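# Fasten lantern cord, then remove box beneath lantern

## Task

Fasten the lantern's cord so that it bears the lantern's weight once released, and then get the box out from beneath the lantern. At the end the lantern must still hang from the peg, no lower than its present height. It breaks easily: the task fails if it ever drops freely or ends up noticeably below where it hangs at the start.

## Robot and tools

Robot: two six-joint arms, left_arm and right_arm, each with a two-finger parallel gripper and a wrist camera. Measured base positions in the scene frame: left_arm (-0.013, +0.279, +0.009) m, right_arm (-0.016, -0.352, +0.049) m, both almost unrotated. Cameras: cam_high and cam_low on a stand behind the arms, plus cam_left_wrist and cam_right_wrist; every image is 672x504.

Frames: the scene frame has its origin at table-top height, halfway between the nominal bases; +x points forward over the table, +z up, +y toward left_arm (arm names do not match image sides). Reported end_effector_position (metres) and end_effector_quat_wxyz are in this frame and may be off by a few cm, more at long reach. A gripper's fingers point along its own +z and close along its own y. end_effector_position is the spot between the pads, about 1 cm behind the tips.

The row: every motion argument is built from rows of 14 numbers, each in [-1, 1], always covering both arms: left_arm dx, dy, dz, rx, ry, rz, opening, then right_arm in the same order. The six pose numbers are offsets, not poses: they count from that arm's Hand target as it stood when the action or move began (not from the previous row), along that Hand target's own axes. 1.0 equals 0.6 m or 180 degrees; rx, ry, rz form one rotation vector. Sending zeros for all six re-requests the current Hand target. Opening is absolute: +1 fully open (0.094 m), -1 closed. A 0 opening means half open, so to keep a gripper as it is, resend its present command.

execute_actions(actions, cameras): actions is a list of actions; each action is a table of up to 15 rows, one per 1/30 s step; a short table repeats its final row to fill the step count. An empty list returns state plus all camera images. cameras: list of names, ["all"], or [] for none.

move(target, speed, blend, opening_speed, grip_force, blocking, cameras): target is one 14-number row or a list of up to 15 rows; all rows are offsets from the same starting Hand targets. Paths are straight lines, all arms finishing together, capped at 10 s, with no avoidance of obstacles or of the other arm. speed: top path speed in m/s, 0.002 to 2.9, default 0.25 (rotation up to twice that in rad/s); one value or one per target. blend: corner rounding in metres, 0 means stop at each target. opening_speed: rate of the commanded opening per second on the -1..1 scale, at least 0.2; use it to close gently on the cord. grip_force: pad force cap in newtons, 10 to 50, one value or one per arm; it persists. blocking=false returns after about 0.5 s while the move continues. The result adds a "move:" line giving the ending (done, off_target, moving, held, fault) and limits (paced = pose clipped, held = steps withheld).

wait(seconds 0 to 10) lets the scene run with last commands held. stop brakes a running move. zoom_image(camera, region [x0, y0, x1, y1] in pixels, at most 504 by 504) enlarges part of the newest image of that camera. read_manual gives licence text only. finished_scene(scene) ends the scene irreversibly; call it only when the goal holds with the robot not touching anything.

Results: Hand target is the last commanded pose after clipping, and the base for the next offsets. Per step, orientation commands are clipped to within 40 degrees of the measured one. A gripper can rest a few cm short of its target from friction or weight; send another move (even all zeros) or the missing distance. Joint positions end with the finger opening in metres. Joint velocities may read "within noise". grip_measured uses the opening scale (empty it reads up to about 2.5 mm wide); grip_effort_nm is gripper motor effort, negative when closing. Tool commands shows current commands. Motor temperatures: a MOTOR HOT line appears at 75 °C; at 90 °C that arm folds up and stays idle. Joint torques include the arm's own weight.

Avoid: letting the lantern drop or sag below its starting height; releasing it before the cord is secure; anything falling off the table or being left off it; fast contact or hard pushes, especially into fixed or heavy parts; the grippers, housings or wrist cameras meeting or pressing each other (the clearance check does not prevent this and it can end the scene); one gripper closing on the other's fingers; strain on a wrist camera cable; paths passing near an arm's own base; long loaded or stretched holds that heat motors. A blocked arm keeps pushing until you command its target back past the gripper.

Each tool is called as name([rows], argument=value, ...), one row to a line, values as JSON.

## Session

execute_actions(actions=[])

Scene clock: 0.00 s.
left_arm: end_effector_position=(+0.2641, +0.2764, +0.1909) grip_measured=+1.000 grip_effort_nm=n/a end_effector_quat_wxyz=(+0.666, -0.041, +0.737, +0.110) | right_arm: end_effector_position=(+0.3123, -0.3115, +0.2611) grip_measured=+1.000 grip_effort_nm=n/a end_effector_quat_wxyz=(+0.736, +0.018, +0.671, +0.084)
Joint positions: left_arm=[-0.398 0.532 0.106 0.315 -0.613 0.044 0.094] | right_arm=[0.183 1.032 0.116 1.015 0.069 0.134 0.094]
Joint velocities: within noise
Joint torques (N m): no reading
Motor temperatures (°C): left_arm=[22 29 37 33 25 23 23] | right_arm=[24 28 30 24 21 23 26]
Heat: left arm: 37 °C; right arm: 30 °C.
Hand target: left_arm +0.2645, +0.2764, +0.1972; +0.671, -0.044, +0.732, +0.108 | right_arm +0.3126, -0.3114, +0.2636; +0.738, +0.018, +0.669, +0.084
Tool commands: left_gripper/opening=+1.0 right_gripper/opening=+1.0

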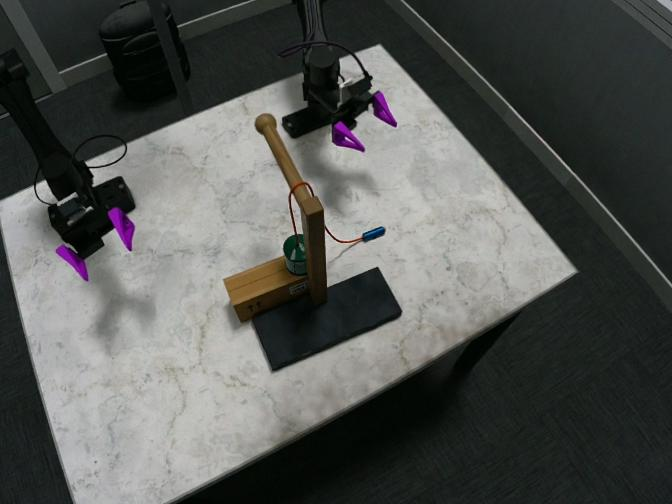

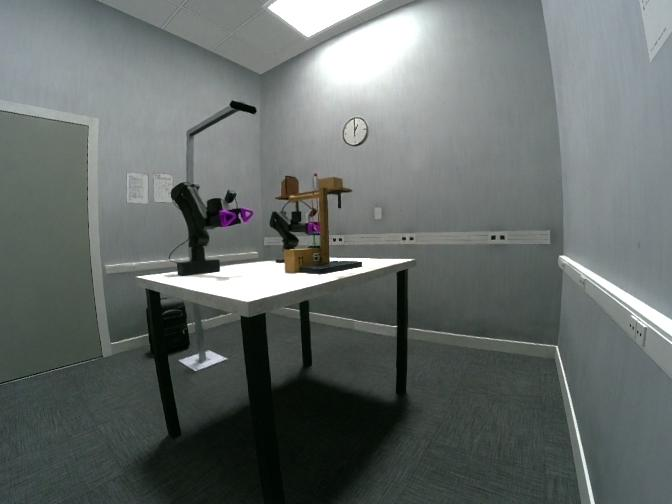

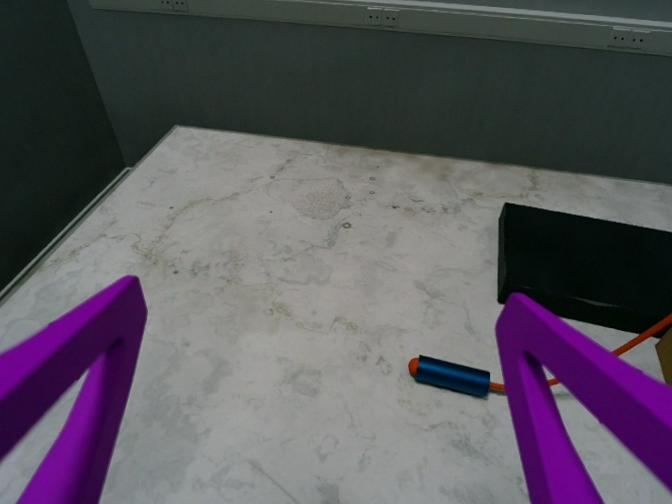

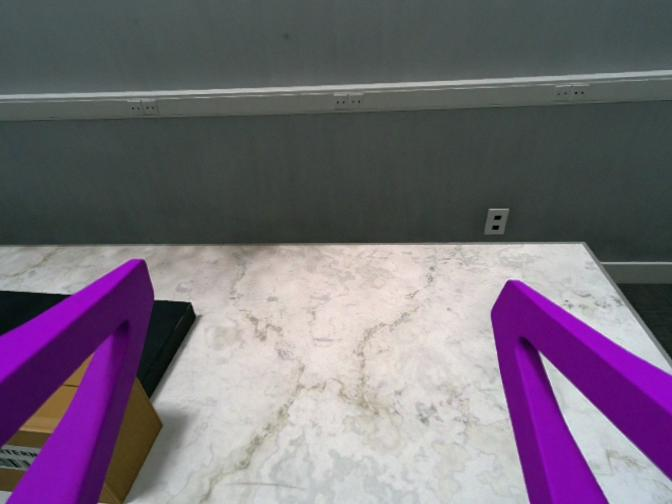

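zoom_image(camera="cam_high", region=[210, 90, 430, 380])

zoom_image(camera="cam_low", region=[260, 160, 400, 290])

zoom_image(camera="cam_left_wrist", region=[380, 180, 672, 480])

Scaled by 1.738 from the camera's 672x504 image, which has a finer 960x720 frame.

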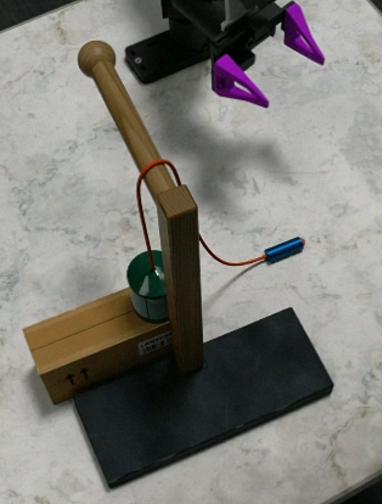

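Scaled by 3.600 from the camera's 672x504 image, which has a finer 960x720 frame.

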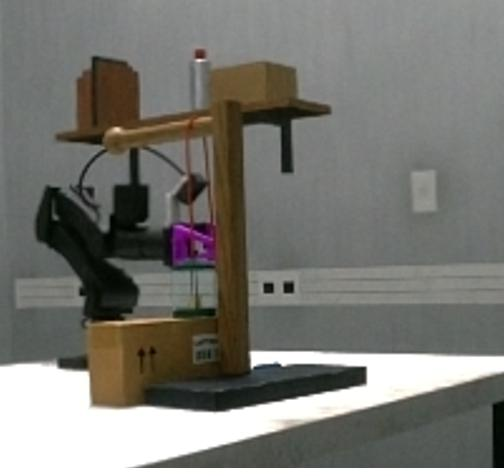

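Scaled by 1.680 from the camera's 672x504 image, which has a finer 960x720 frame.

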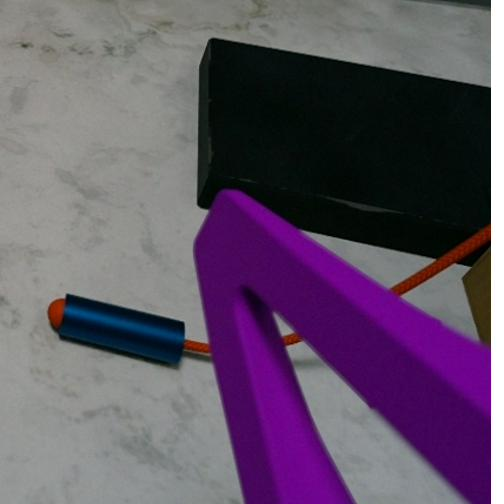

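move(target=[-0.17,0,-0.1,0.22,0,0,1,-0.17,0,-0.1,-0.22,0,0,1], cameras=["all"])

Scene clock: 39.37 s.
left_arm: end_effector_position=(+0.2177, +0.2587, +0.2926) grip_measured=+1.000 grip_effort_nm=0.03 end_effector_quat_wxyz=(+0.641, +0.172, +0.733, -0.149) | right_arm: end_effector_position=(+0.2464, -0.3310, +0.3537) grip_measured=+1.000 grip_effort_nm=0.00 end_effector_quat_wxyz=(+0.688, -0.217, +0.619, +0.312)
Joint positions: left_arm=[0.683 0.495 0.6 -0.417 1.123 0.285 0.094] | right_arm=[-0.637 1.087 0.341 1.522 -1.369 0.853 0.094]
Joint torques (N m): left_arm=[-0.12 2.35 8.54 1.87 0.36 0.12] | right_arm=[-0.64 -1.22 5.33 1.26 0.47 0.05]
Motor temperatures (°C): left_arm=[22 29 41 38 25 23 23] | right_arm=[24 28 34 29 21 23 26]
Heat: left arm: 41 °C; right arm: 34 °C.
Hand target: left_arm +0.2158, +0.2552, +0.3031; +0.646, +0.186, +0.725, -0.147 | right_arm +0.2441, -0.3318, +0.3578; +0.700, -0.233, +0.601, +0.306
Off the commanded pose: left_arm 0.011 m, 2 deg | right_arm 0.005 m, 3 deg.
joint sent to its limit (right arm) — joint 4 (wrist pitch), upper limit. The joint targets still meet the commanded pose.
move: off_target (left_arm, right_arm)

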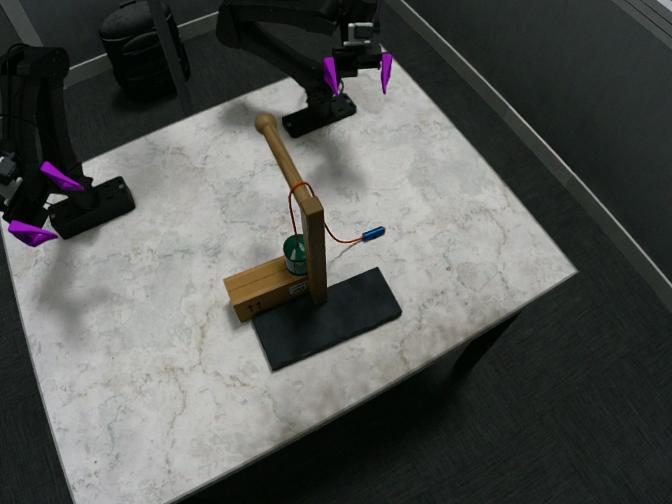

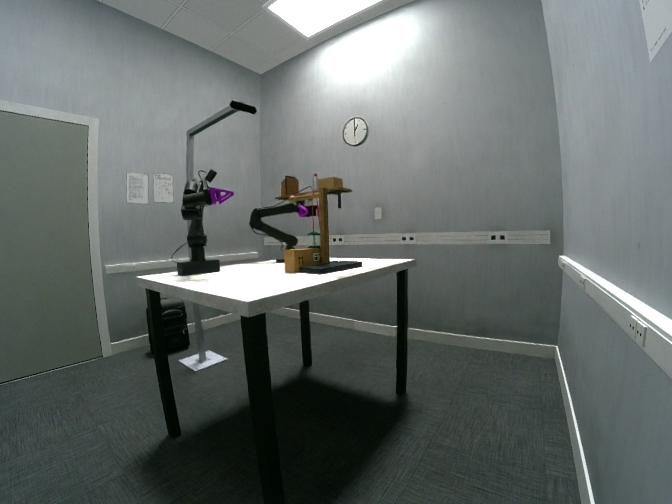

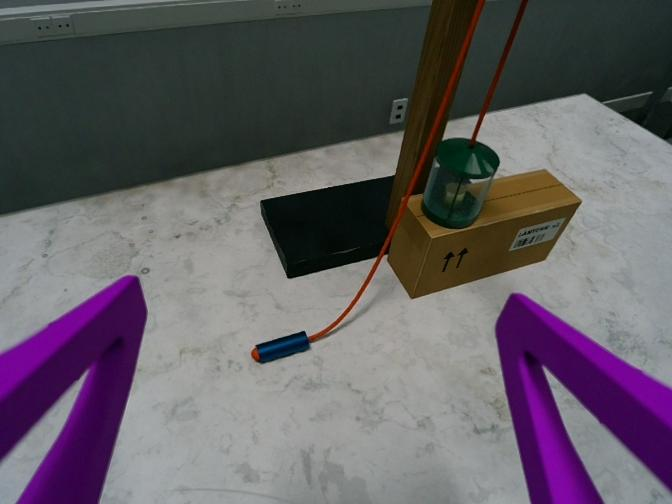

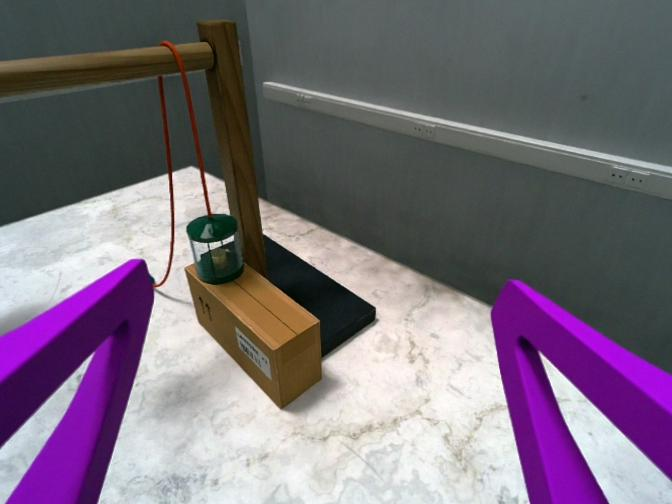

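move(target=[-0.2,0,-0.08,0.0,-0.1,0,1,-0.1,0,-0.1,0,-0.12,0,1], cameras=["cam_left_wrist","cam_right_wrist"])

Scene clock: 91.77 s.
left_arm: end_effector_position=(+0.1851, +0.2649, +0.4259) grip_measured=+1.000 grip_effort_nm=0.03 end_effector_quat_wxyz=(+0.745, +0.160, +0.624, -0.173) | right_arm: end_effector_position=(+0.2026, -0.3886, +0.4048) grip_measured=+1.000 grip_effort_nm=0.00 end_effector_quat_wxyz=(+0.806, +0.000, +0.537, +0.250)
Joint positions: left_arm=[1.017 0.617 0.577 1.213 1.386 -1.145 0.094] | right_arm=[-0.922 0.743 0.196 1.523 -1.033 1.204 0.094]
Joint torques (N m): left_arm=[0.14 2.65 4.67 0.75 -0.87 -0.02] | right_arm=[0.9 0.06 4.31 1.14 0.6 0.03]
Heat: left arm: 43 °C; right arm: 32 °C.
Hand target: left_arm +0.1849, +0.2674, +0.4280; +0.752, +0.160, +0.615, -0.174 | right_arm +0.1967, -0.3824, +0.4068; +0.801, -0.171, +0.459, +0.344
Off the commanded pose: left_arm 0.003 m, 1 deg | right_arm 0.009 m, 24 deg.
joint sent to its limit (right arm) — joint 4 (wrist pitch), upper limit. The joint targets are off in orientation, not in position.
move: off_target (right_arm)
Images, in order (width x height): cam_left_wrist 672x504, cam_right_wrist 672x504.

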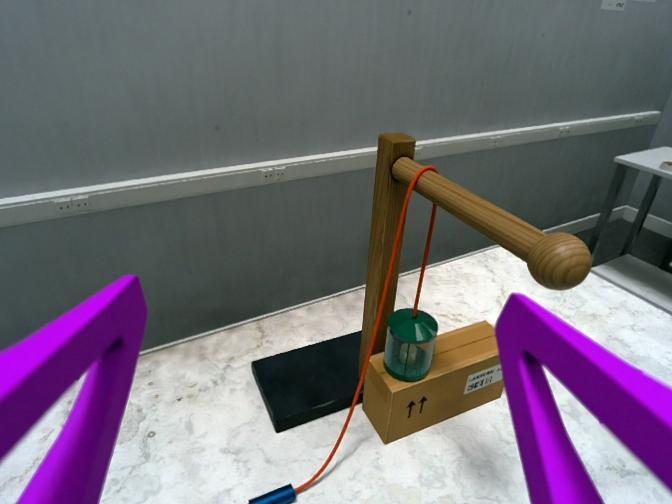

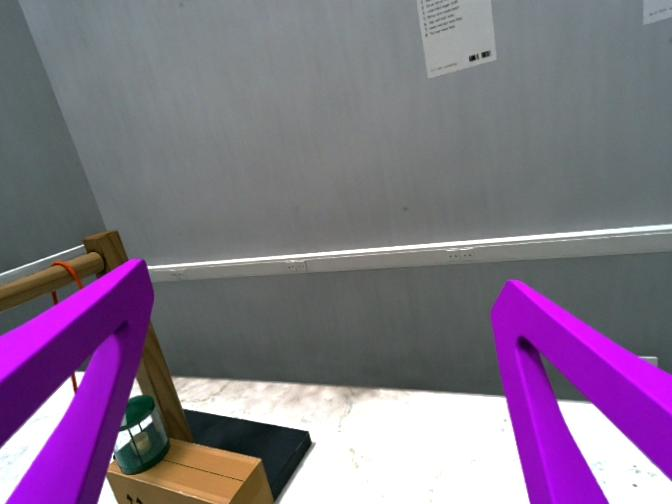

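move(target=[0.547,0.046,0.202,-0.547,0.342,-0.458,1,0,0,0,0,0,0,1], cameras=["all"])

Scene clock: 196.13 s.
left_arm: end_effector_position=(+0.3606, +0.2155, +0.1270) grip_measured=+1.000 grip_effort_nm=0.03 end_effector_quat_wxyz=(-0.001, +0.703, -0.711, +0.000) | right_arm: end_effector_position=(+0.2026, -0.3886, +0.4048) grip_measured=+1.000 grip_effort_nm=0.00 end_effector_quat_wxyz=(+0.806, +0.000, +0.537, +0.250)
Joint positions: left_arm=[-0.173 1.988 1.783 -1.364 -0.002 -1.731 0.094] | right_arm=[-0.922 0.743 0.196 1.523 -1.033 1.204 0.094]
Joint torques (N m): left_arm=[0.27 -9.01 7.66 0.58 0 -0.04] | right_arm=[0.88 0.06 4.3 1.14 0.59 0.04]
Motor temperatures (°C): left_arm=[22 27 40 32 25 23 22] | right_arm=[24 26 30 25 22 22 25]
Heat: left arm: 40 °C; right arm: 30 °C.
Hand target: left_arm +0.3627, +0.2158, +0.1298; +0.000, +0.707, -0.708, +0.000 | right_arm +0.1967, -0.3824, +0.4068; +0.801, -0.171, +0.459, +0.344
Off the commanded pose: left_arm 0.003 m, 1 deg | right_arm 0.009 m, 24 deg.
joint sent to its limit (right arm) — joint 4 (wrist pitch), upper limit. The joint targets are off in orientation, not in position.
move: off_target (right_arm)

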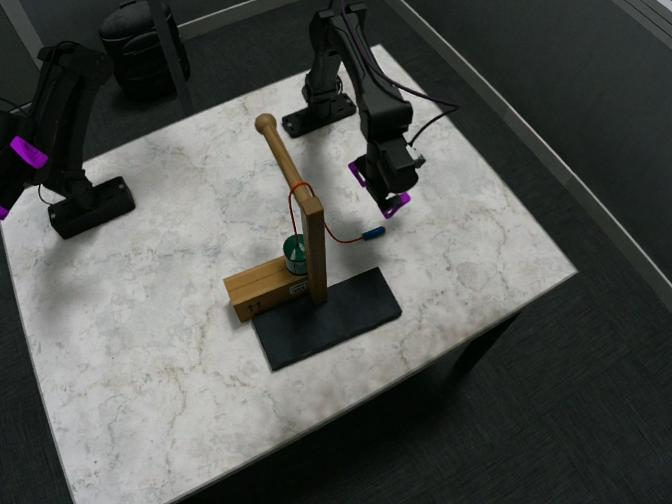

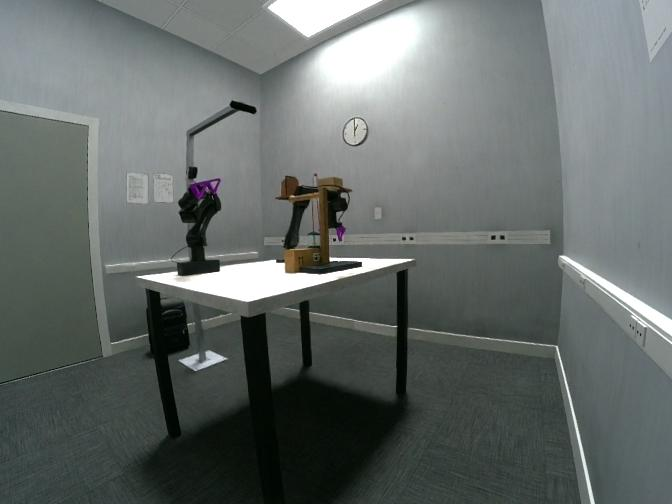

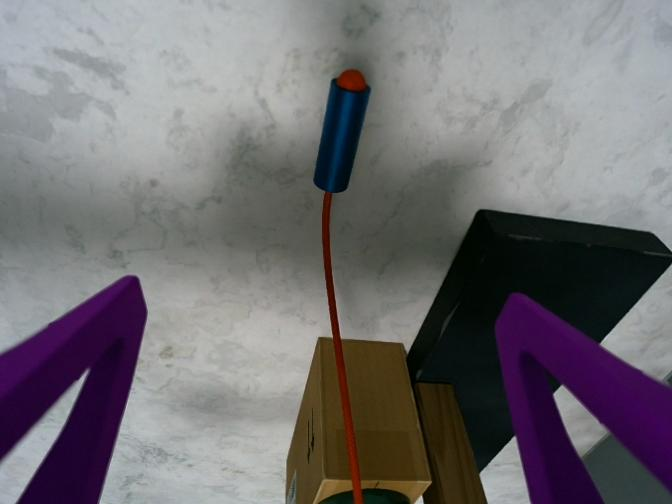

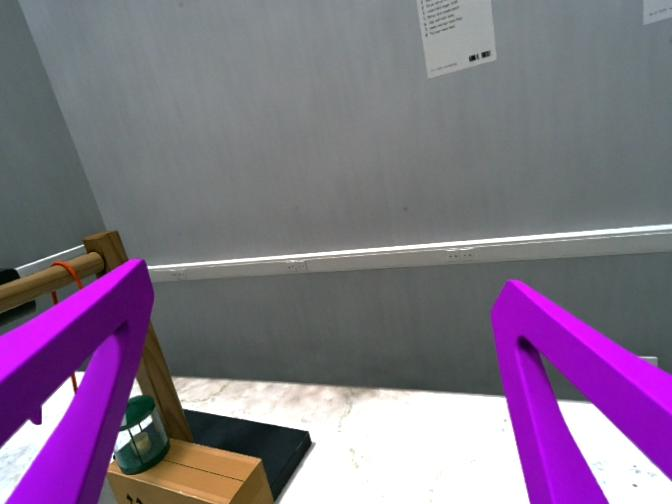

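move(target=[0.01,-0.0133,0.155,0,0,0,1,0,0,0,0,0,0,1], cameras=["cam_left_wrist","cam_low"])

zoom_image(camera="cam_low", region=[260, 170, 400, 290])

Scene clock: 209.17 s.
left_arm: end_effector_position=(+0.3708, +0.2125, +0.0377) grip_measured=+1.000 grip_effort_nm=0.03 end_effector_quat_wxyz=(+0.000, +0.706, -0.708, +0.000) | right_arm: end_effector_position=(+0.2026, -0.3886, +0.4048) grip_measured=+1.000 grip_effort_nm=0.00 end_effector_quat_wxyz=(+0.806, +0.000, +0.537, +0.250)
Joint positions: left_arm=[-0.175 2.076 1.554 -1.049 0 -1.743 0.094] | right_arm=[-0.922 0.743 0.196 1.523 -1.033 1.204 0.094]
Joint torques (N m): left_arm=[-0.73 -10.4 5.41 0.74 -0.01 -0.06] | right_arm=[0.87 0.05 4.3 1.14 0.59 0.02]
Heat: left arm: 41 °C; right arm: 30 °C.
Hand target: left_arm +0.3706, +0.2097, +0.0368; +0.000, +0.707, -0.708, +0.000 | right_arm +0.1967, -0.3824, +0.4068; +0.801, -0.171, +0.459, +0.344
Off the commanded pose: left_arm 0.003 m, 0 deg | right_arm 0.009 m, 24 deg.
joint sent to its limit (right arm) — joint 4 (wrist pitch), upper limit. The joint targets are off in orientation, not in position.
move: off_target (right_arm)
Images, in order (width x height): cam_low 672x504, cam_left_wrist 672x504.

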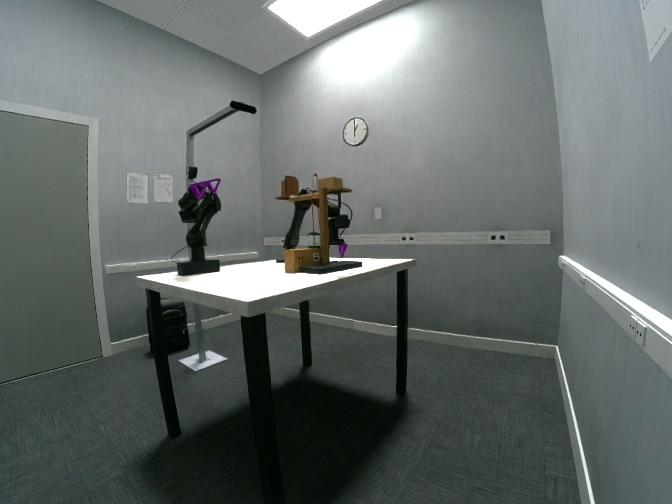

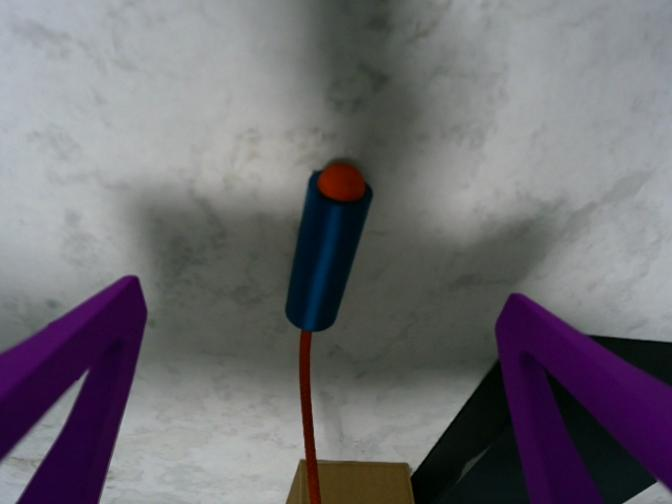

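Scaled by 3.600 from the camera's 672x504 image, which has a finer 960x720 frame.

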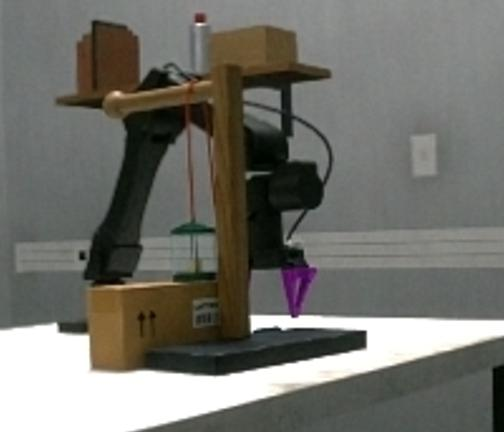

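move(target=[0,0,0.037,0,0,0,1,0,0,0,0,0,0,1], speed=0.08, cameras=["cam_left_wrist"])

Scene clock: 216.03 s.
left_arm: end_effector_position=(+0.3743, +0.2118, +0.0212) grip_measured=+1.000 grip_effort_nm=0.03 end_effector_quat_wxyz=(-0.005, +0.706, -0.708, +0.007) | right_arm: end_effector_position=(+0.2026, -0.3886, +0.4048) grip_measured=+1.000 grip_effort_nm=0.00 end_effector_quat_wxyz=(+0.806, +0.000, +0.537, +0.250)
Joint positions: left_arm=[-0.175 2.092 1.51 -0.971 0 -1.743 0.094] | right_arm=[-0.922 0.743 0.196 1.523 -1.033 1.204 0.094]
Joint torques (N m): left_arm=[-0.72 -9.5 4.83 0.77 -0.01 -0.06] | right_arm=[0.9 0.06 4.3 1.14 0.59 0.03]
Heat: left arm: 41 °C; right arm: 30 °C.
Hand target: left_arm +0.3706, +0.2097, +0.0146; +0.000, +0.707, -0.708, +0.000 | right_arm +0.1967, -0.3824, +0.4068; +0.801, -0.171, +0.459, +0.344
Off the commanded pose: left_arm 0.008 m, 1 deg | right_arm 0.009 m, 24 deg.
joint sent to its limit (right arm) — joint 4 (wrist pitch), upper limit. The joint targets are off in orientation, not in position.
move: off_target (right_arm)
Images, in order (width x height): cam_left_wrist 672x504.

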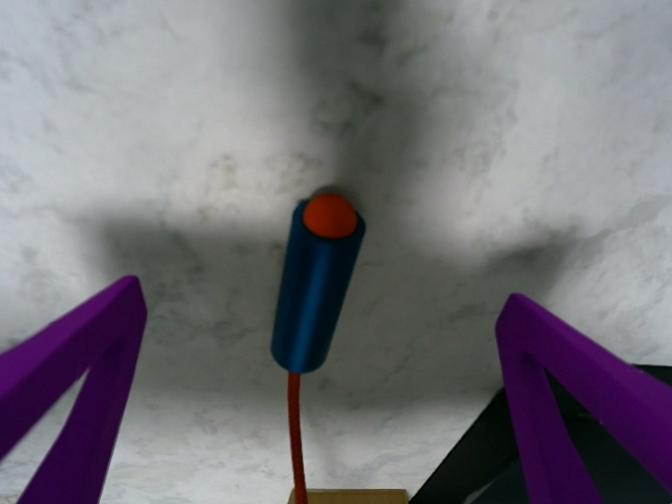

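move(target=[-0.002,-0.006,-0.009,0,0,0,-0.85,0,0,0,0,0,0,1], opening_speed=0.8, cameras=["cam_left_wrist"])

Scene clock: 224.77 s.
left_arm: end_effector_position=(+0.3734, +0.2118, +0.0228) grip_measured=-0.848 grip_effort_nm=-0.08 end_effector_quat_wxyz=(-0.003, +0.706, -0.708, +0.005) | right_arm: end_effector_position=(+0.2026, -0.3886, +0.4048) grip_measured=+1.000 grip_effort_nm=0.00 end_effector_quat_wxyz=(+0.806, +0.000, +0.537, +0.250)
Joint positions: left_arm=[-0.175 2.092 1.517 -0.983 0.001 -1.743 0.007] | right_arm=[-0.922 0.743 0.196 1.523 -1.033 1.204 0.094]
Joint torques (N m): left_arm=[-0.25 -9.09 6.72 0.67 -0.02 0] | right_arm=[0.88 0.06 4.3 1.14 0.6 0.03]
Heat: left arm: 40 °C; right arm: 30 °C.
Hand target: left_arm +0.3743, +0.2109, +0.0200; +0.000, +0.706, -0.708, +0.000 | right_arm +0.1967, -0.3824, +0.4068; +0.801, -0.171, +0.459, +0.344
Off the commanded pose: left_arm 0.003 m, 1 deg | right_arm 0.009 m, 24 deg.
joint sent to its limit (right arm) — joint 4 (wrist pitch), upper limit. The joint targets are off in orientation, not in position.
move: off_target (right_arm)
Images, in order (width x height): cam_left_wrist 672x504.

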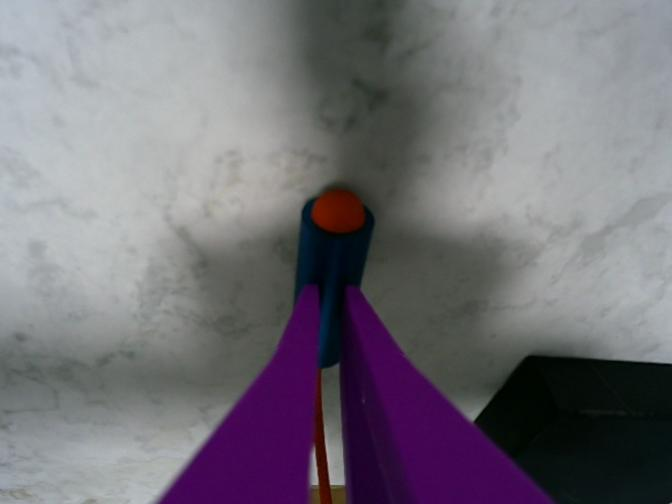

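move([
  [0,0,0,0,0,0,0,0,0,0,0,0,0,1],
  [0,0.003,0.02,0,0,0,0,0,0,0,0,0,0,1],
], speed=0.08, cameras=["cam_left_wrist"])

Scene clock: 233.43 s.
left_arm: end_effector_position=(+0.3766, +0.2112, +0.0158) grip_measured=-0.002 grip_effort_nm=0.13 end_effector_quat_wxyz=(-0.006, +0.706, -0.708, +0.009) | right_arm: end_effector_position=(+0.2026, -0.3886, +0.4048) grip_measured=+1.000 grip_effort_nm=0.00 end_effector_quat_wxyz=(+0.806, +0.000, +0.537, +0.250)
Joint positions: left_arm=[-0.175 2.105 1.507 -0.952 0.001 -1.743 0.047] | right_arm=[-0.922 0.743 0.196 1.523 -1.033 1.204 0.094]
Joint torques (N m): left_arm=[-0.35 -9.4 4.71 0.78 -0.02 -0.02] | right_arm=[0.87 0.06 4.31 1.14 0.59 0.03]
Heat: left arm: 40 °C; right arm: 30 °C.
Hand target: left_arm +0.3725, +0.2109, +0.0081; +0.000, +0.706, -0.708, +0.000 | right_arm +0.1967, -0.3824, +0.4068; +0.801, -0.171, +0.459, +0.344
Off the commanded pose: left_arm 0.009 m, 1 deg | right_arm 0.009 m, 24 deg.
joint sent to its limit (right arm) — joint 4 (wrist pitch), upper limit. The joint targets are off in orientation, not in position.
move: off_target (right_arm)
Images, in order (width x height): cam_left_wrist 672x504.

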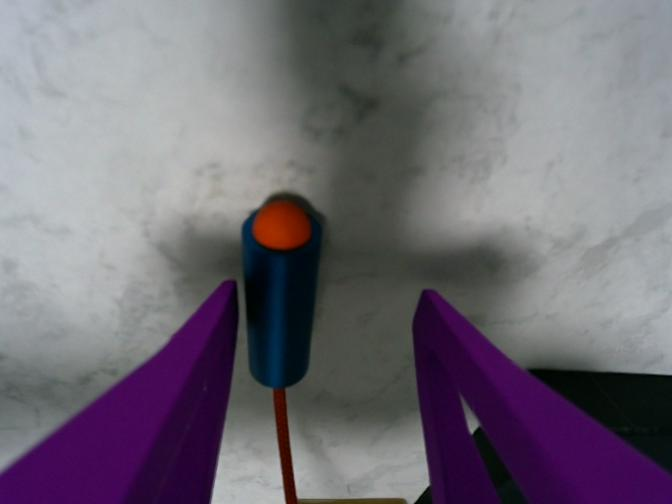

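move(target=[0,0.013,0.004,0,0,0,-0.8,0,0,0,0,0,0,1], opening_speed=0.6, cameras=["cam_left_wrist"])

Scene clock: 238.63 s.
left_arm: end_effector_position=(+0.3667, +0.2129, +0.0060) grip_measured=-0.645 grip_effort_nm=-0.99 end_effector_quat_wxyz=(+0.002, +0.707, -0.708, -0.001) | right_arm: end_effector_position=(+0.2026, -0.3886, +0.4048) grip_measured=+1.000 grip_effort_nm=0.00 end_effector_quat_wxyz=(+0.806, +0.000, +0.537, +0.250)
Joint positions: left_arm=[-0.175 2.105 1.465 -0.934 0.002 -1.743 0.017] | right_arm=[-0.922 0.743 0.196 1.523 -1.033 1.204 0.094]
Joint torques (N m): left_arm=[-0.68 -11.33 4.22 0.83 -0.03 -0.05] | right_arm=[0.88 0.06 4.31 1.14 0.59 0.04]
Heat: left arm: 39 °C; right arm: 30 °C.
Hand target: left_arm +0.3646, +0.2109, +0.0057; +0.000, +0.707, -0.708, +0.000 | right_arm +0.1967, -0.3824, +0.4068; +0.801, -0.171, +0.459, +0.344
Off the commanded pose: left_arm 0.003 m, 0 deg | right_arm 0.009 m, 24 deg.
joint sent to its limit (right arm) — joint 4 (wrist pitch), upper limit. The joint targets are off in orientation, not in position.
move: off_target (right_arm)
Images, in order (width x height): cam_left_wrist 672x504.

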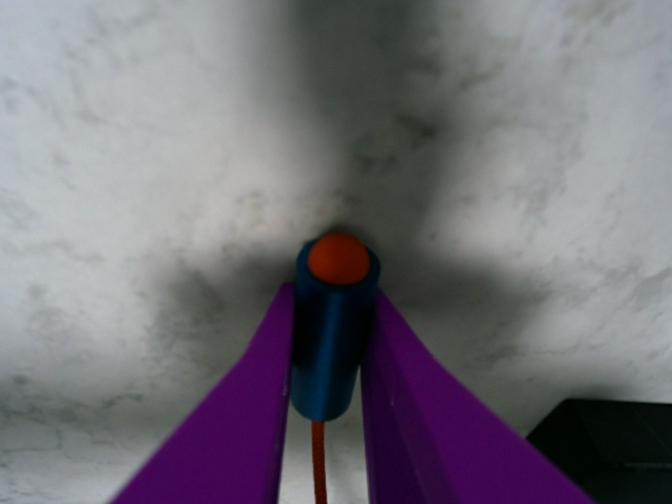

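move([
  [0,0,-0.1,0,0,0,-0.8,0,0,0,0,0,0,1],
  [0.018,0.075,-0.357,0.5,0,0,-0.8,0,0,0,0,0,0,1],
], blend=[0.03,0], cameras=["all"])

Scene clock: 291.00 s.
left_arm: end_effector_position=(+0.3209, +0.1987, +0.2212) grip_measured=-0.646 grip_effort_nm=-1.00 end_effector_quat_wxyz=(+0.492, -0.502, +0.500, -0.506) | right_arm: end_effector_position=(+0.2026, -0.3886, +0.4048) grip_measured=+1.000 grip_effort_nm=0.00 end_effector_quat_wxyz=(+0.806, +0.000, +0.537, +0.250)
Joint positions: left_arm=[-0.477 1.049 0.249 0.796 -0.463 -1.59 0.017] | right_arm=[-0.922 0.743 0.196 1.523 -1.033 1.204 0.094]
Joint torques (N m): left_arm=[-0.49 -1.59 5.55 2.4 -0.19 0.2] | right_arm=[0.88 0.06 4.3 1.14 0.59 0.03]
Motor temperatures (°C): left_arm=[22 32 38 30 24 23 25] | right_arm=[24 25 29 25 23 21 25]
Heat: left arm: 38 °C; right arm: 29 °C.
Hand target: left_arm +0.3197, +0.2002, +0.2199; +0.500, -0.500, +0.500, -0.500 | right_arm +0.1967, -0.3824, +0.4068; +0.801, -0.171, +0.459, +0.344
Off the commanded pose: left_arm 0.002 m, 1 deg | right_arm 0.009 m, 24 deg.
joint sent to its limit (right arm) — joint 4 (wrist pitch), upper limit. The joint targets are off in orientation, not in position.
move: off_target (right_arm)

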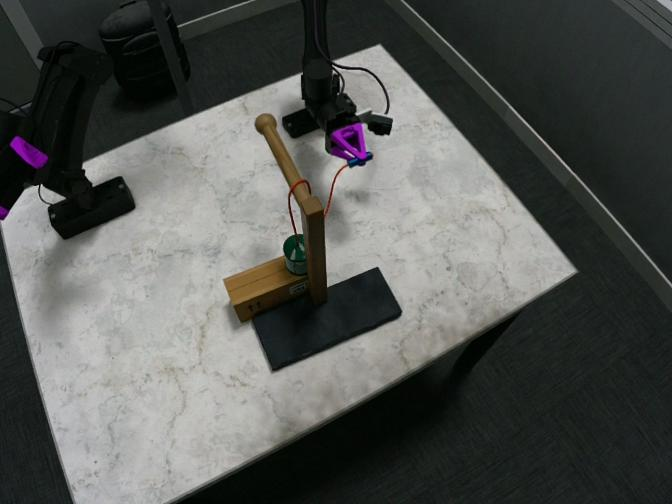

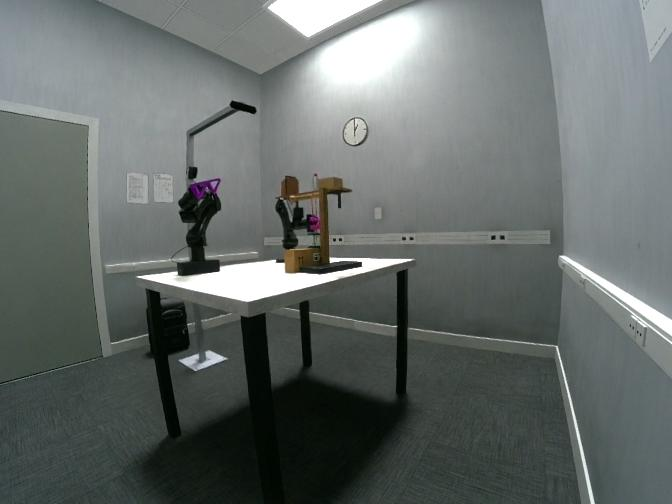

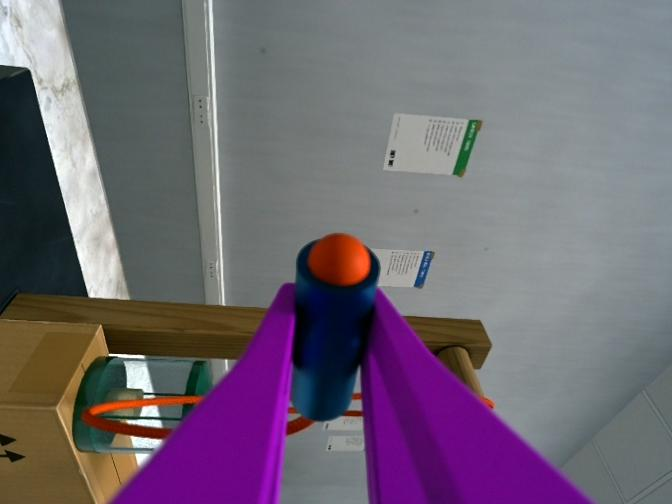

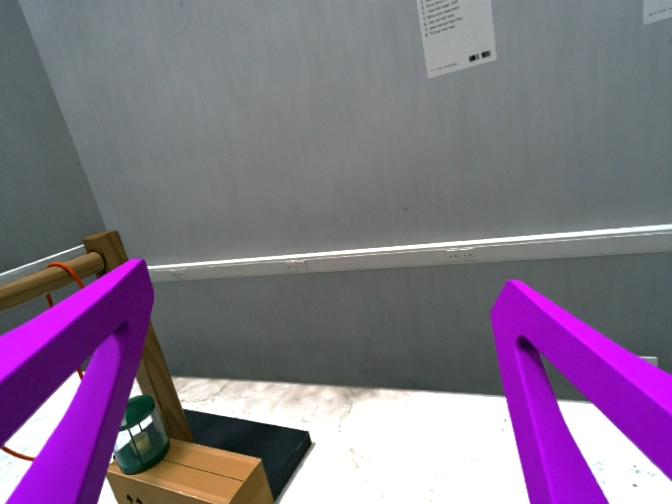

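move(target=[0,0,0,0,0,0,-0.8,0,0,0,0.013,0.033,0.076,1], cameras=["cam_right_wrist"])

Scene clock: 305.80 s.
left_arm: end_effector_position=(+0.3209, +0.1987, +0.2214) grip_measured=-0.646 grip_effort_nm=-1.00 end_effector_quat_wxyz=(+0.492, -0.502, +0.499, -0.506) | right_arm: end_effector_position=(+0.2025, -0.3864, +0.3931) grip_measured=+1.000 grip_effort_nm=0.00 end_effector_quat_wxyz=(+0.745, +0.060, +0.570, +0.341)
Joint positions: left_arm=[-0.477 1.049 0.249 0.797 -0.463 -1.59 0.017] | right_arm=[-0.976 0.743 0.206 1.523 -1.147 1.478 0.094]
Joint torques (N m): left_arm=[-0.53 -1.59 5.56 2.39 -0.18 0.22] | right_arm=[-0.72 0.8 7.58 1.09 0.5 0.03]
Heat: left arm: 38 °C; right arm: 29 °C.
Hand target: left_arm +0.3197, +0.2002, +0.2198; +0.500, -0.500, +0.501, -0.500 | right_arm +0.1967, -0.3825, +0.4068; +0.733, -0.117, +0.524, +0.418
Off the commanded pose: left_arm 0.002 m, 1 deg | right_arm 0.015 m, 23 deg.
joint sent to its limit (right arm) — joint 4 (wrist pitch), upper limit. The joint targets are off in orientation, not in position.
move: off_target (right_arm)
Images, in order (width x height): cam_right_wrist 672x504.

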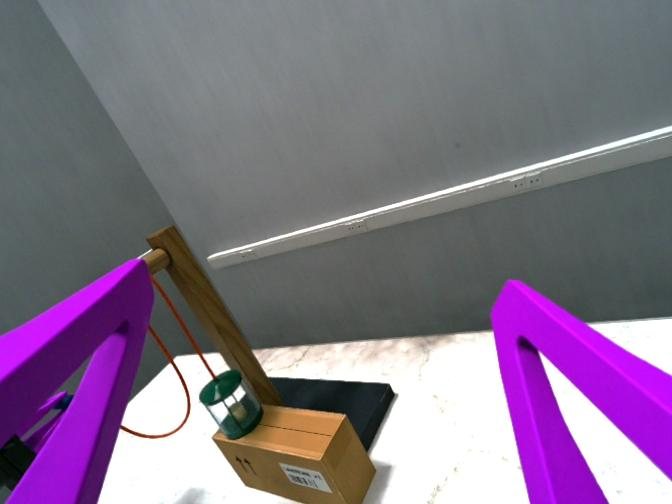

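move(target=[0,0,0,0,0,0,-0.8,0.064,-0.008,-0.011,-0.051,0.095,-0.06,1], cameras=["cam_right_wrist"])

Scene clock: 326.20 s.
left_arm: end_effector_position=(+0.3209, +0.1987, +0.2214) grip_measured=-0.646 grip_effort_nm=-1.00 end_effector_quat_wxyz=(+0.492, -0.502, +0.499, -0.506) | right_arm: end_effector_position=(+0.2033, -0.3726, +0.3606) grip_measured=+1.000 grip_effort_nm=0.00 end_effector_quat_wxyz=(+0.672, -0.121, +0.694, +0.230)
Joint positions: left_arm=[-0.477 1.049 0.249 0.797 -0.463 -1.59 0.017] | right_arm=[-1.037 0.837 0.338 1.522 -1.561 1.181 0.094]
Joint torques (N m): left_arm=[-0.5 -1.57 5.52 2.39 -0.18 0.19] | right_arm=[-0.21 -0.2 7.35 0.7 0.48 -0.07]
Motor temperatures (°C): left_arm=[22 30 38 37 24 23 25] | right_arm=[24 25 32 24 23 21 25]
Heat: left arm: 38 °C; right arm: 32 °C.
Hand target: left_arm +0.3197, +0.2002, +0.2198; +0.500, -0.500, +0.501, -0.500 | right_arm +0.1997, -0.3706, +0.3694; +0.671, -0.284, +0.579, +0.367
Off the commanded pose: left_arm 0.002 m, 1 deg | right_arm 0.010 m, 28 deg.
joint sent to its limit (right arm) — joint 5 (wrist yaw), lower limit. The joint targets are off in orientation, not in position.
move: off_target (right_arm)
Images, in order (width x height): cam_right_wrist 672x504.

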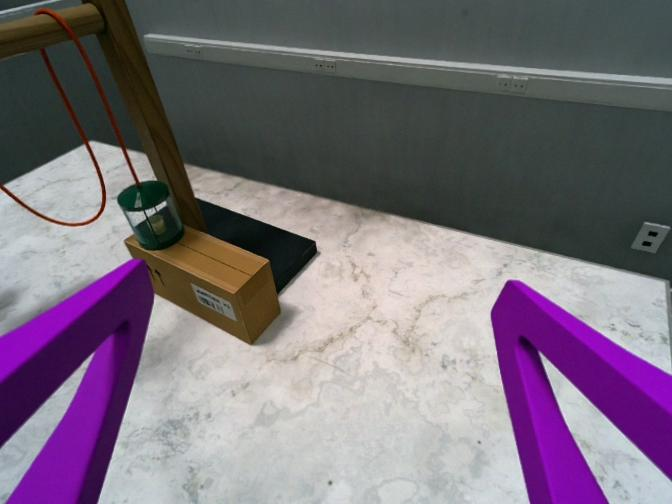

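move(target=[0,0,0,0,0,0,-0.8,0.12,-0.154,0.147,-0.029,-0.001,-0.009,1], cameras=["cam_right_wrist"])

Scene clock: 354.93 s.
left_arm: end_effector_position=(+0.3209, +0.1987, +0.2214) grip_measured=-0.646 grip_effort_nm=-1.00 end_effector_quat_wxyz=(+0.492, -0.502, +0.499, -0.506) | right_arm: end_effector_position=(+0.3281, -0.3416, +0.3023) grip_measured=+1.000 grip_effort_nm=0.00 end_effector_quat_wxyz=(+0.629, -0.295, +0.623, +0.359)
Joint positions: left_arm=[-0.477 1.049 0.249 0.797 -0.463 -1.59 0.017] | right_arm=[-0.496 1.621 0.623 1.525 -1.471 0.601 0.094]
Joint torques (N m): left_arm=[-0.47 -1.58 5.57 2.4 -0.18 0.21] | right_arm=[0.7 -5.14 6.45 1.43 0.3 -0.05]
Heat: left arm: 39 °C; right arm: 31 °C.
Hand target: left_arm +0.3197, +0.2002, +0.2198; +0.500, -0.500, +0.501, -0.500 | right_arm +0.3300, -0.3406, +0.3094; +0.663, -0.322, +0.556, +0.383
Off the commanded pose: left_arm 0.002 m, 1 deg | right_arm 0.007 m, 9 deg.
joint sent to its limit (right arm) — joint 4 (wrist pitch), upper limit. The joint targets are off in orientation, not in position.
move: off_target (right_arm)
Images, in order (width x height): cam_right_wrist 672x504.

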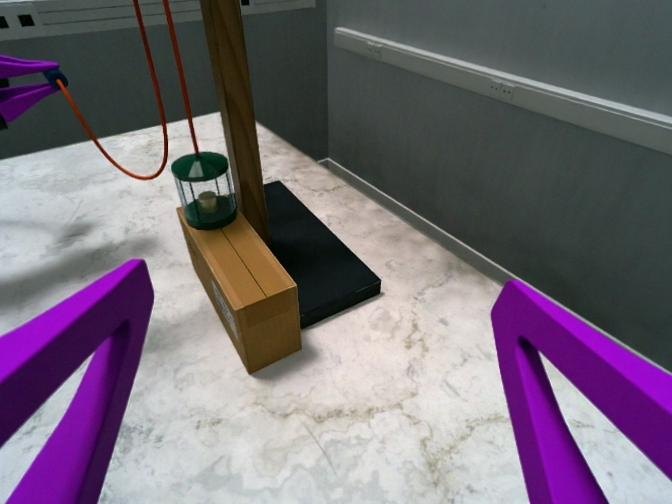

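move(target=[0,0,0,0,0,0,-0.8,-0.168,0.043,0.004,0,0,0,1], cameras=["cam_right_wrist"])

Scene clock: 364.73 s.
left_arm: end_effector_position=(+0.3209, +0.1987, +0.2214) grip_measured=-0.646 grip_effort_nm=-1.00 end_effector_quat_wxyz=(+0.492, -0.502, +0.499, -0.506) | right_arm: end_effector_position=(+0.3018, -0.3384, +0.3990) grip_measured=+1.000 grip_effort_nm=0.00 end_effector_quat_wxyz=(+0.639, -0.290, +0.616, +0.358)
Joint positions: left_arm=[-0.477 1.049 0.249 0.797 -0.463 -1.59 0.017] | right_arm=[-0.536 1.395 0.763 1.525 -1.478 0.961 0.094]
Joint torques (N m): left_arm=[-0.51 -1.55 5.55 2.39 -0.19 0.21] | right_arm=[-0.66 -4.77 6.32 1.07 0.66 0.04]
Heat: left arm: 39 °C; right arm: 30 °C.
Hand target: left_arm +0.3197, +0.2002, +0.2198; +0.500, -0.500, +0.501, -0.500 | right_arm +0.3001, -0.3408, +0.4092; +0.663, -0.322, +0.556, +0.383
Off the commanded pose: left_arm 0.002 m, 1 deg | right_arm 0.010 m, 9 deg.
joint sent to its limit (right arm) — joint 4 (wrist pitch), upper limit. The joint targets are off in orientation, not in position.
move: off_target (right_arm)
Images, in order (width x height): cam_right_wrist 672x504.

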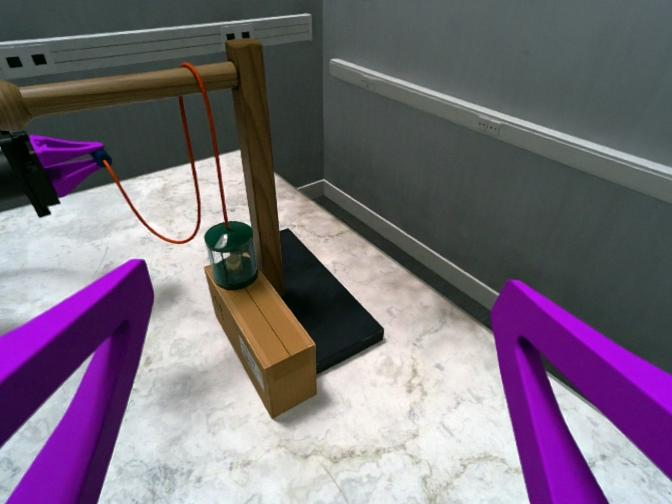

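move(target=[0.283,0,0,0,0,0,-0.8,0,0,0,0,0,0,1], speed=0.2, cameras=["cam_right_wrist","cam_high"])

Scene clock: 372.53 s.
left_arm: end_effector_position=(+0.3166, +0.0316, +0.2144) grip_measured=-0.646 grip_effort_nm=-1.00 end_effector_quat_wxyz=(+0.491, -0.500, +0.506, -0.503) | right_arm: end_effector_position=(+0.3018, -0.3384, +0.3991) grip_measured=+1.000 grip_effort_nm=0.00 end_effector_quat_wxyz=(+0.639, -0.290, +0.616, +0.358)
Joint positions: left_arm=[-1.026 1.618 0.62 0.976 -1.005 -1.594 0.017] | right_arm=[-0.536 1.395 0.763 1.525 -1.477 0.961 0.094]
Joint torques (N m): left_arm=[0.01 -5.31 7.21 2.06 -0.21 0.24] | right_arm=[-0.68 -4.77 6.31 1.08 0.66 0.04]
Heat: left arm: 39 °C; right arm: 31 °C.
Hand target: left_arm +0.3195, +0.0303, +0.2198; +0.500, -0.500, +0.501, -0.500 | right_arm +0.3001, -0.3408, +0.4092; +0.663, -0.322, +0.556, +0.383
Off the commanded pose: left_arm 0.006 m, 1 deg | right_arm 0.011 m, 9 deg.
joint sent to its limit (right arm) — joint 4 (wrist pitch), upper limit. The joint targets are off in orientation, not in position.
move: off_target (right_arm)
Images, in order (width x height): cam_high 672x504, cam_right_wrist 672x504.

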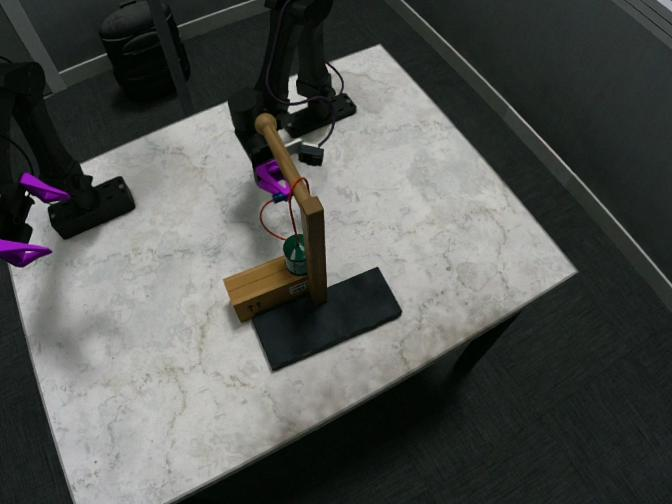

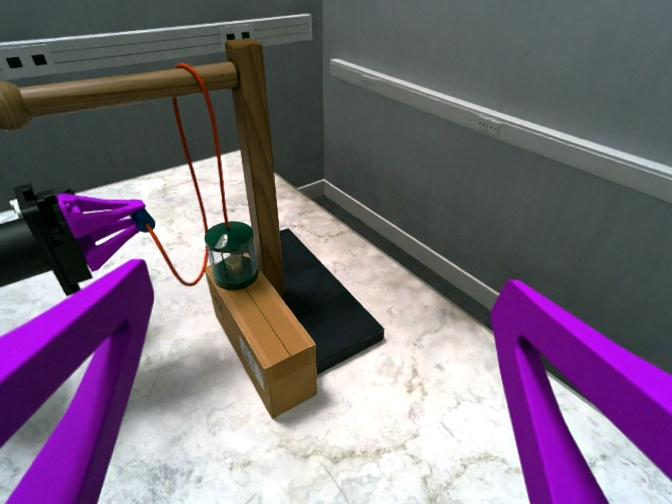

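move(target=[0.305,0,0,0,0,0,-0.8,0,0,0,0,0,0,1], speed=0.2, cameras=["cam_right_wrist","cam_left_wrist"])

Scene clock: 381.10 s.
left_arm: end_effector_position=(+0.3171, -0.1509, +0.2182) grip_measured=-0.646 grip_effort_nm=-1.00 end_effector_quat_wxyz=(+0.494, -0.497, +0.503, -0.506) | right_arm: end_effector_position=(+0.3018, -0.3384, +0.3991) grip_measured=+1.000 grip_effort_nm=0.00 end_effector_quat_wxyz=(+0.639, -0.290, +0.616, +0.358)
Joint positions: left_arm=[-1.236 2.154 1.375 0.78 -1.217 -1.577 0.017] | right_arm=[-0.536 1.395 0.763 1.525 -1.477 0.961 0.094]
Joint torques (N m): left_arm=[0.05 -10.61 8.16 1.74 -0.15 0.09] | right_arm=[-0.69 -4.75 6.32 1.08 0.66 0.05]
Heat: left arm: 40 °C; right arm: 31 °C.
Hand target: left_arm +0.3192, -0.1527, +0.2197; +0.500, -0.500, +0.501, -0.500 | right_arm +0.3001, -0.3408, +0.4092; +0.663, -0.322, +0.556, +0.383
Off the commanded pose: left_arm 0.003 m, 1 deg | right_arm 0.011 m, 9 deg.
joint sent to its limit (right arm) — joint 4 (wrist pitch), upper limit. The joint targets are off in orientation, not in position.
move: off_target (right_arm)
Images, in order (width x height): cam_left_wrist 672x504, cam_right_wrist 672x504.

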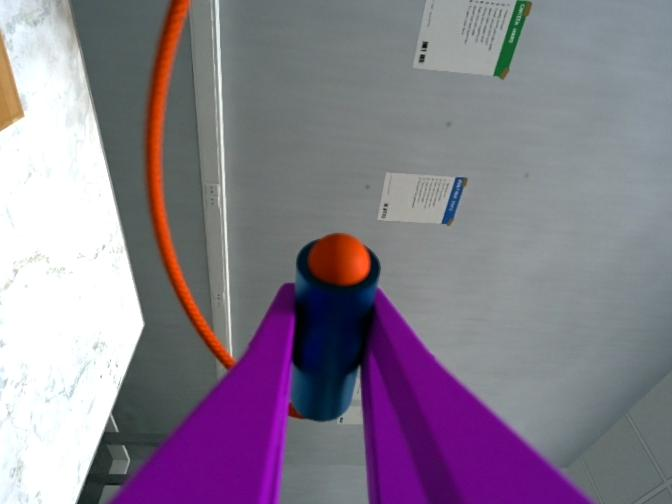

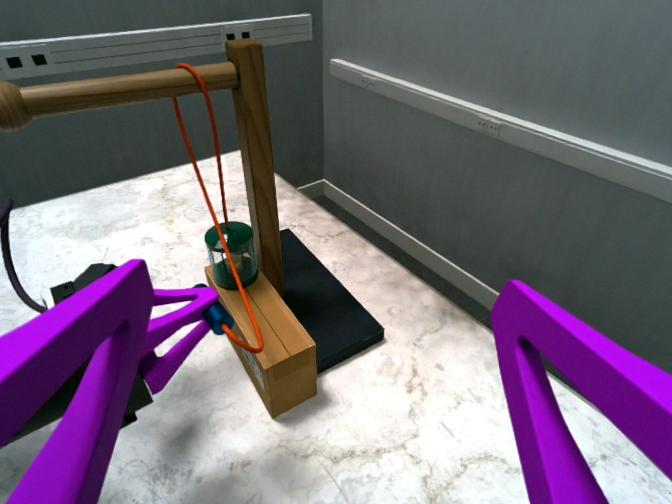

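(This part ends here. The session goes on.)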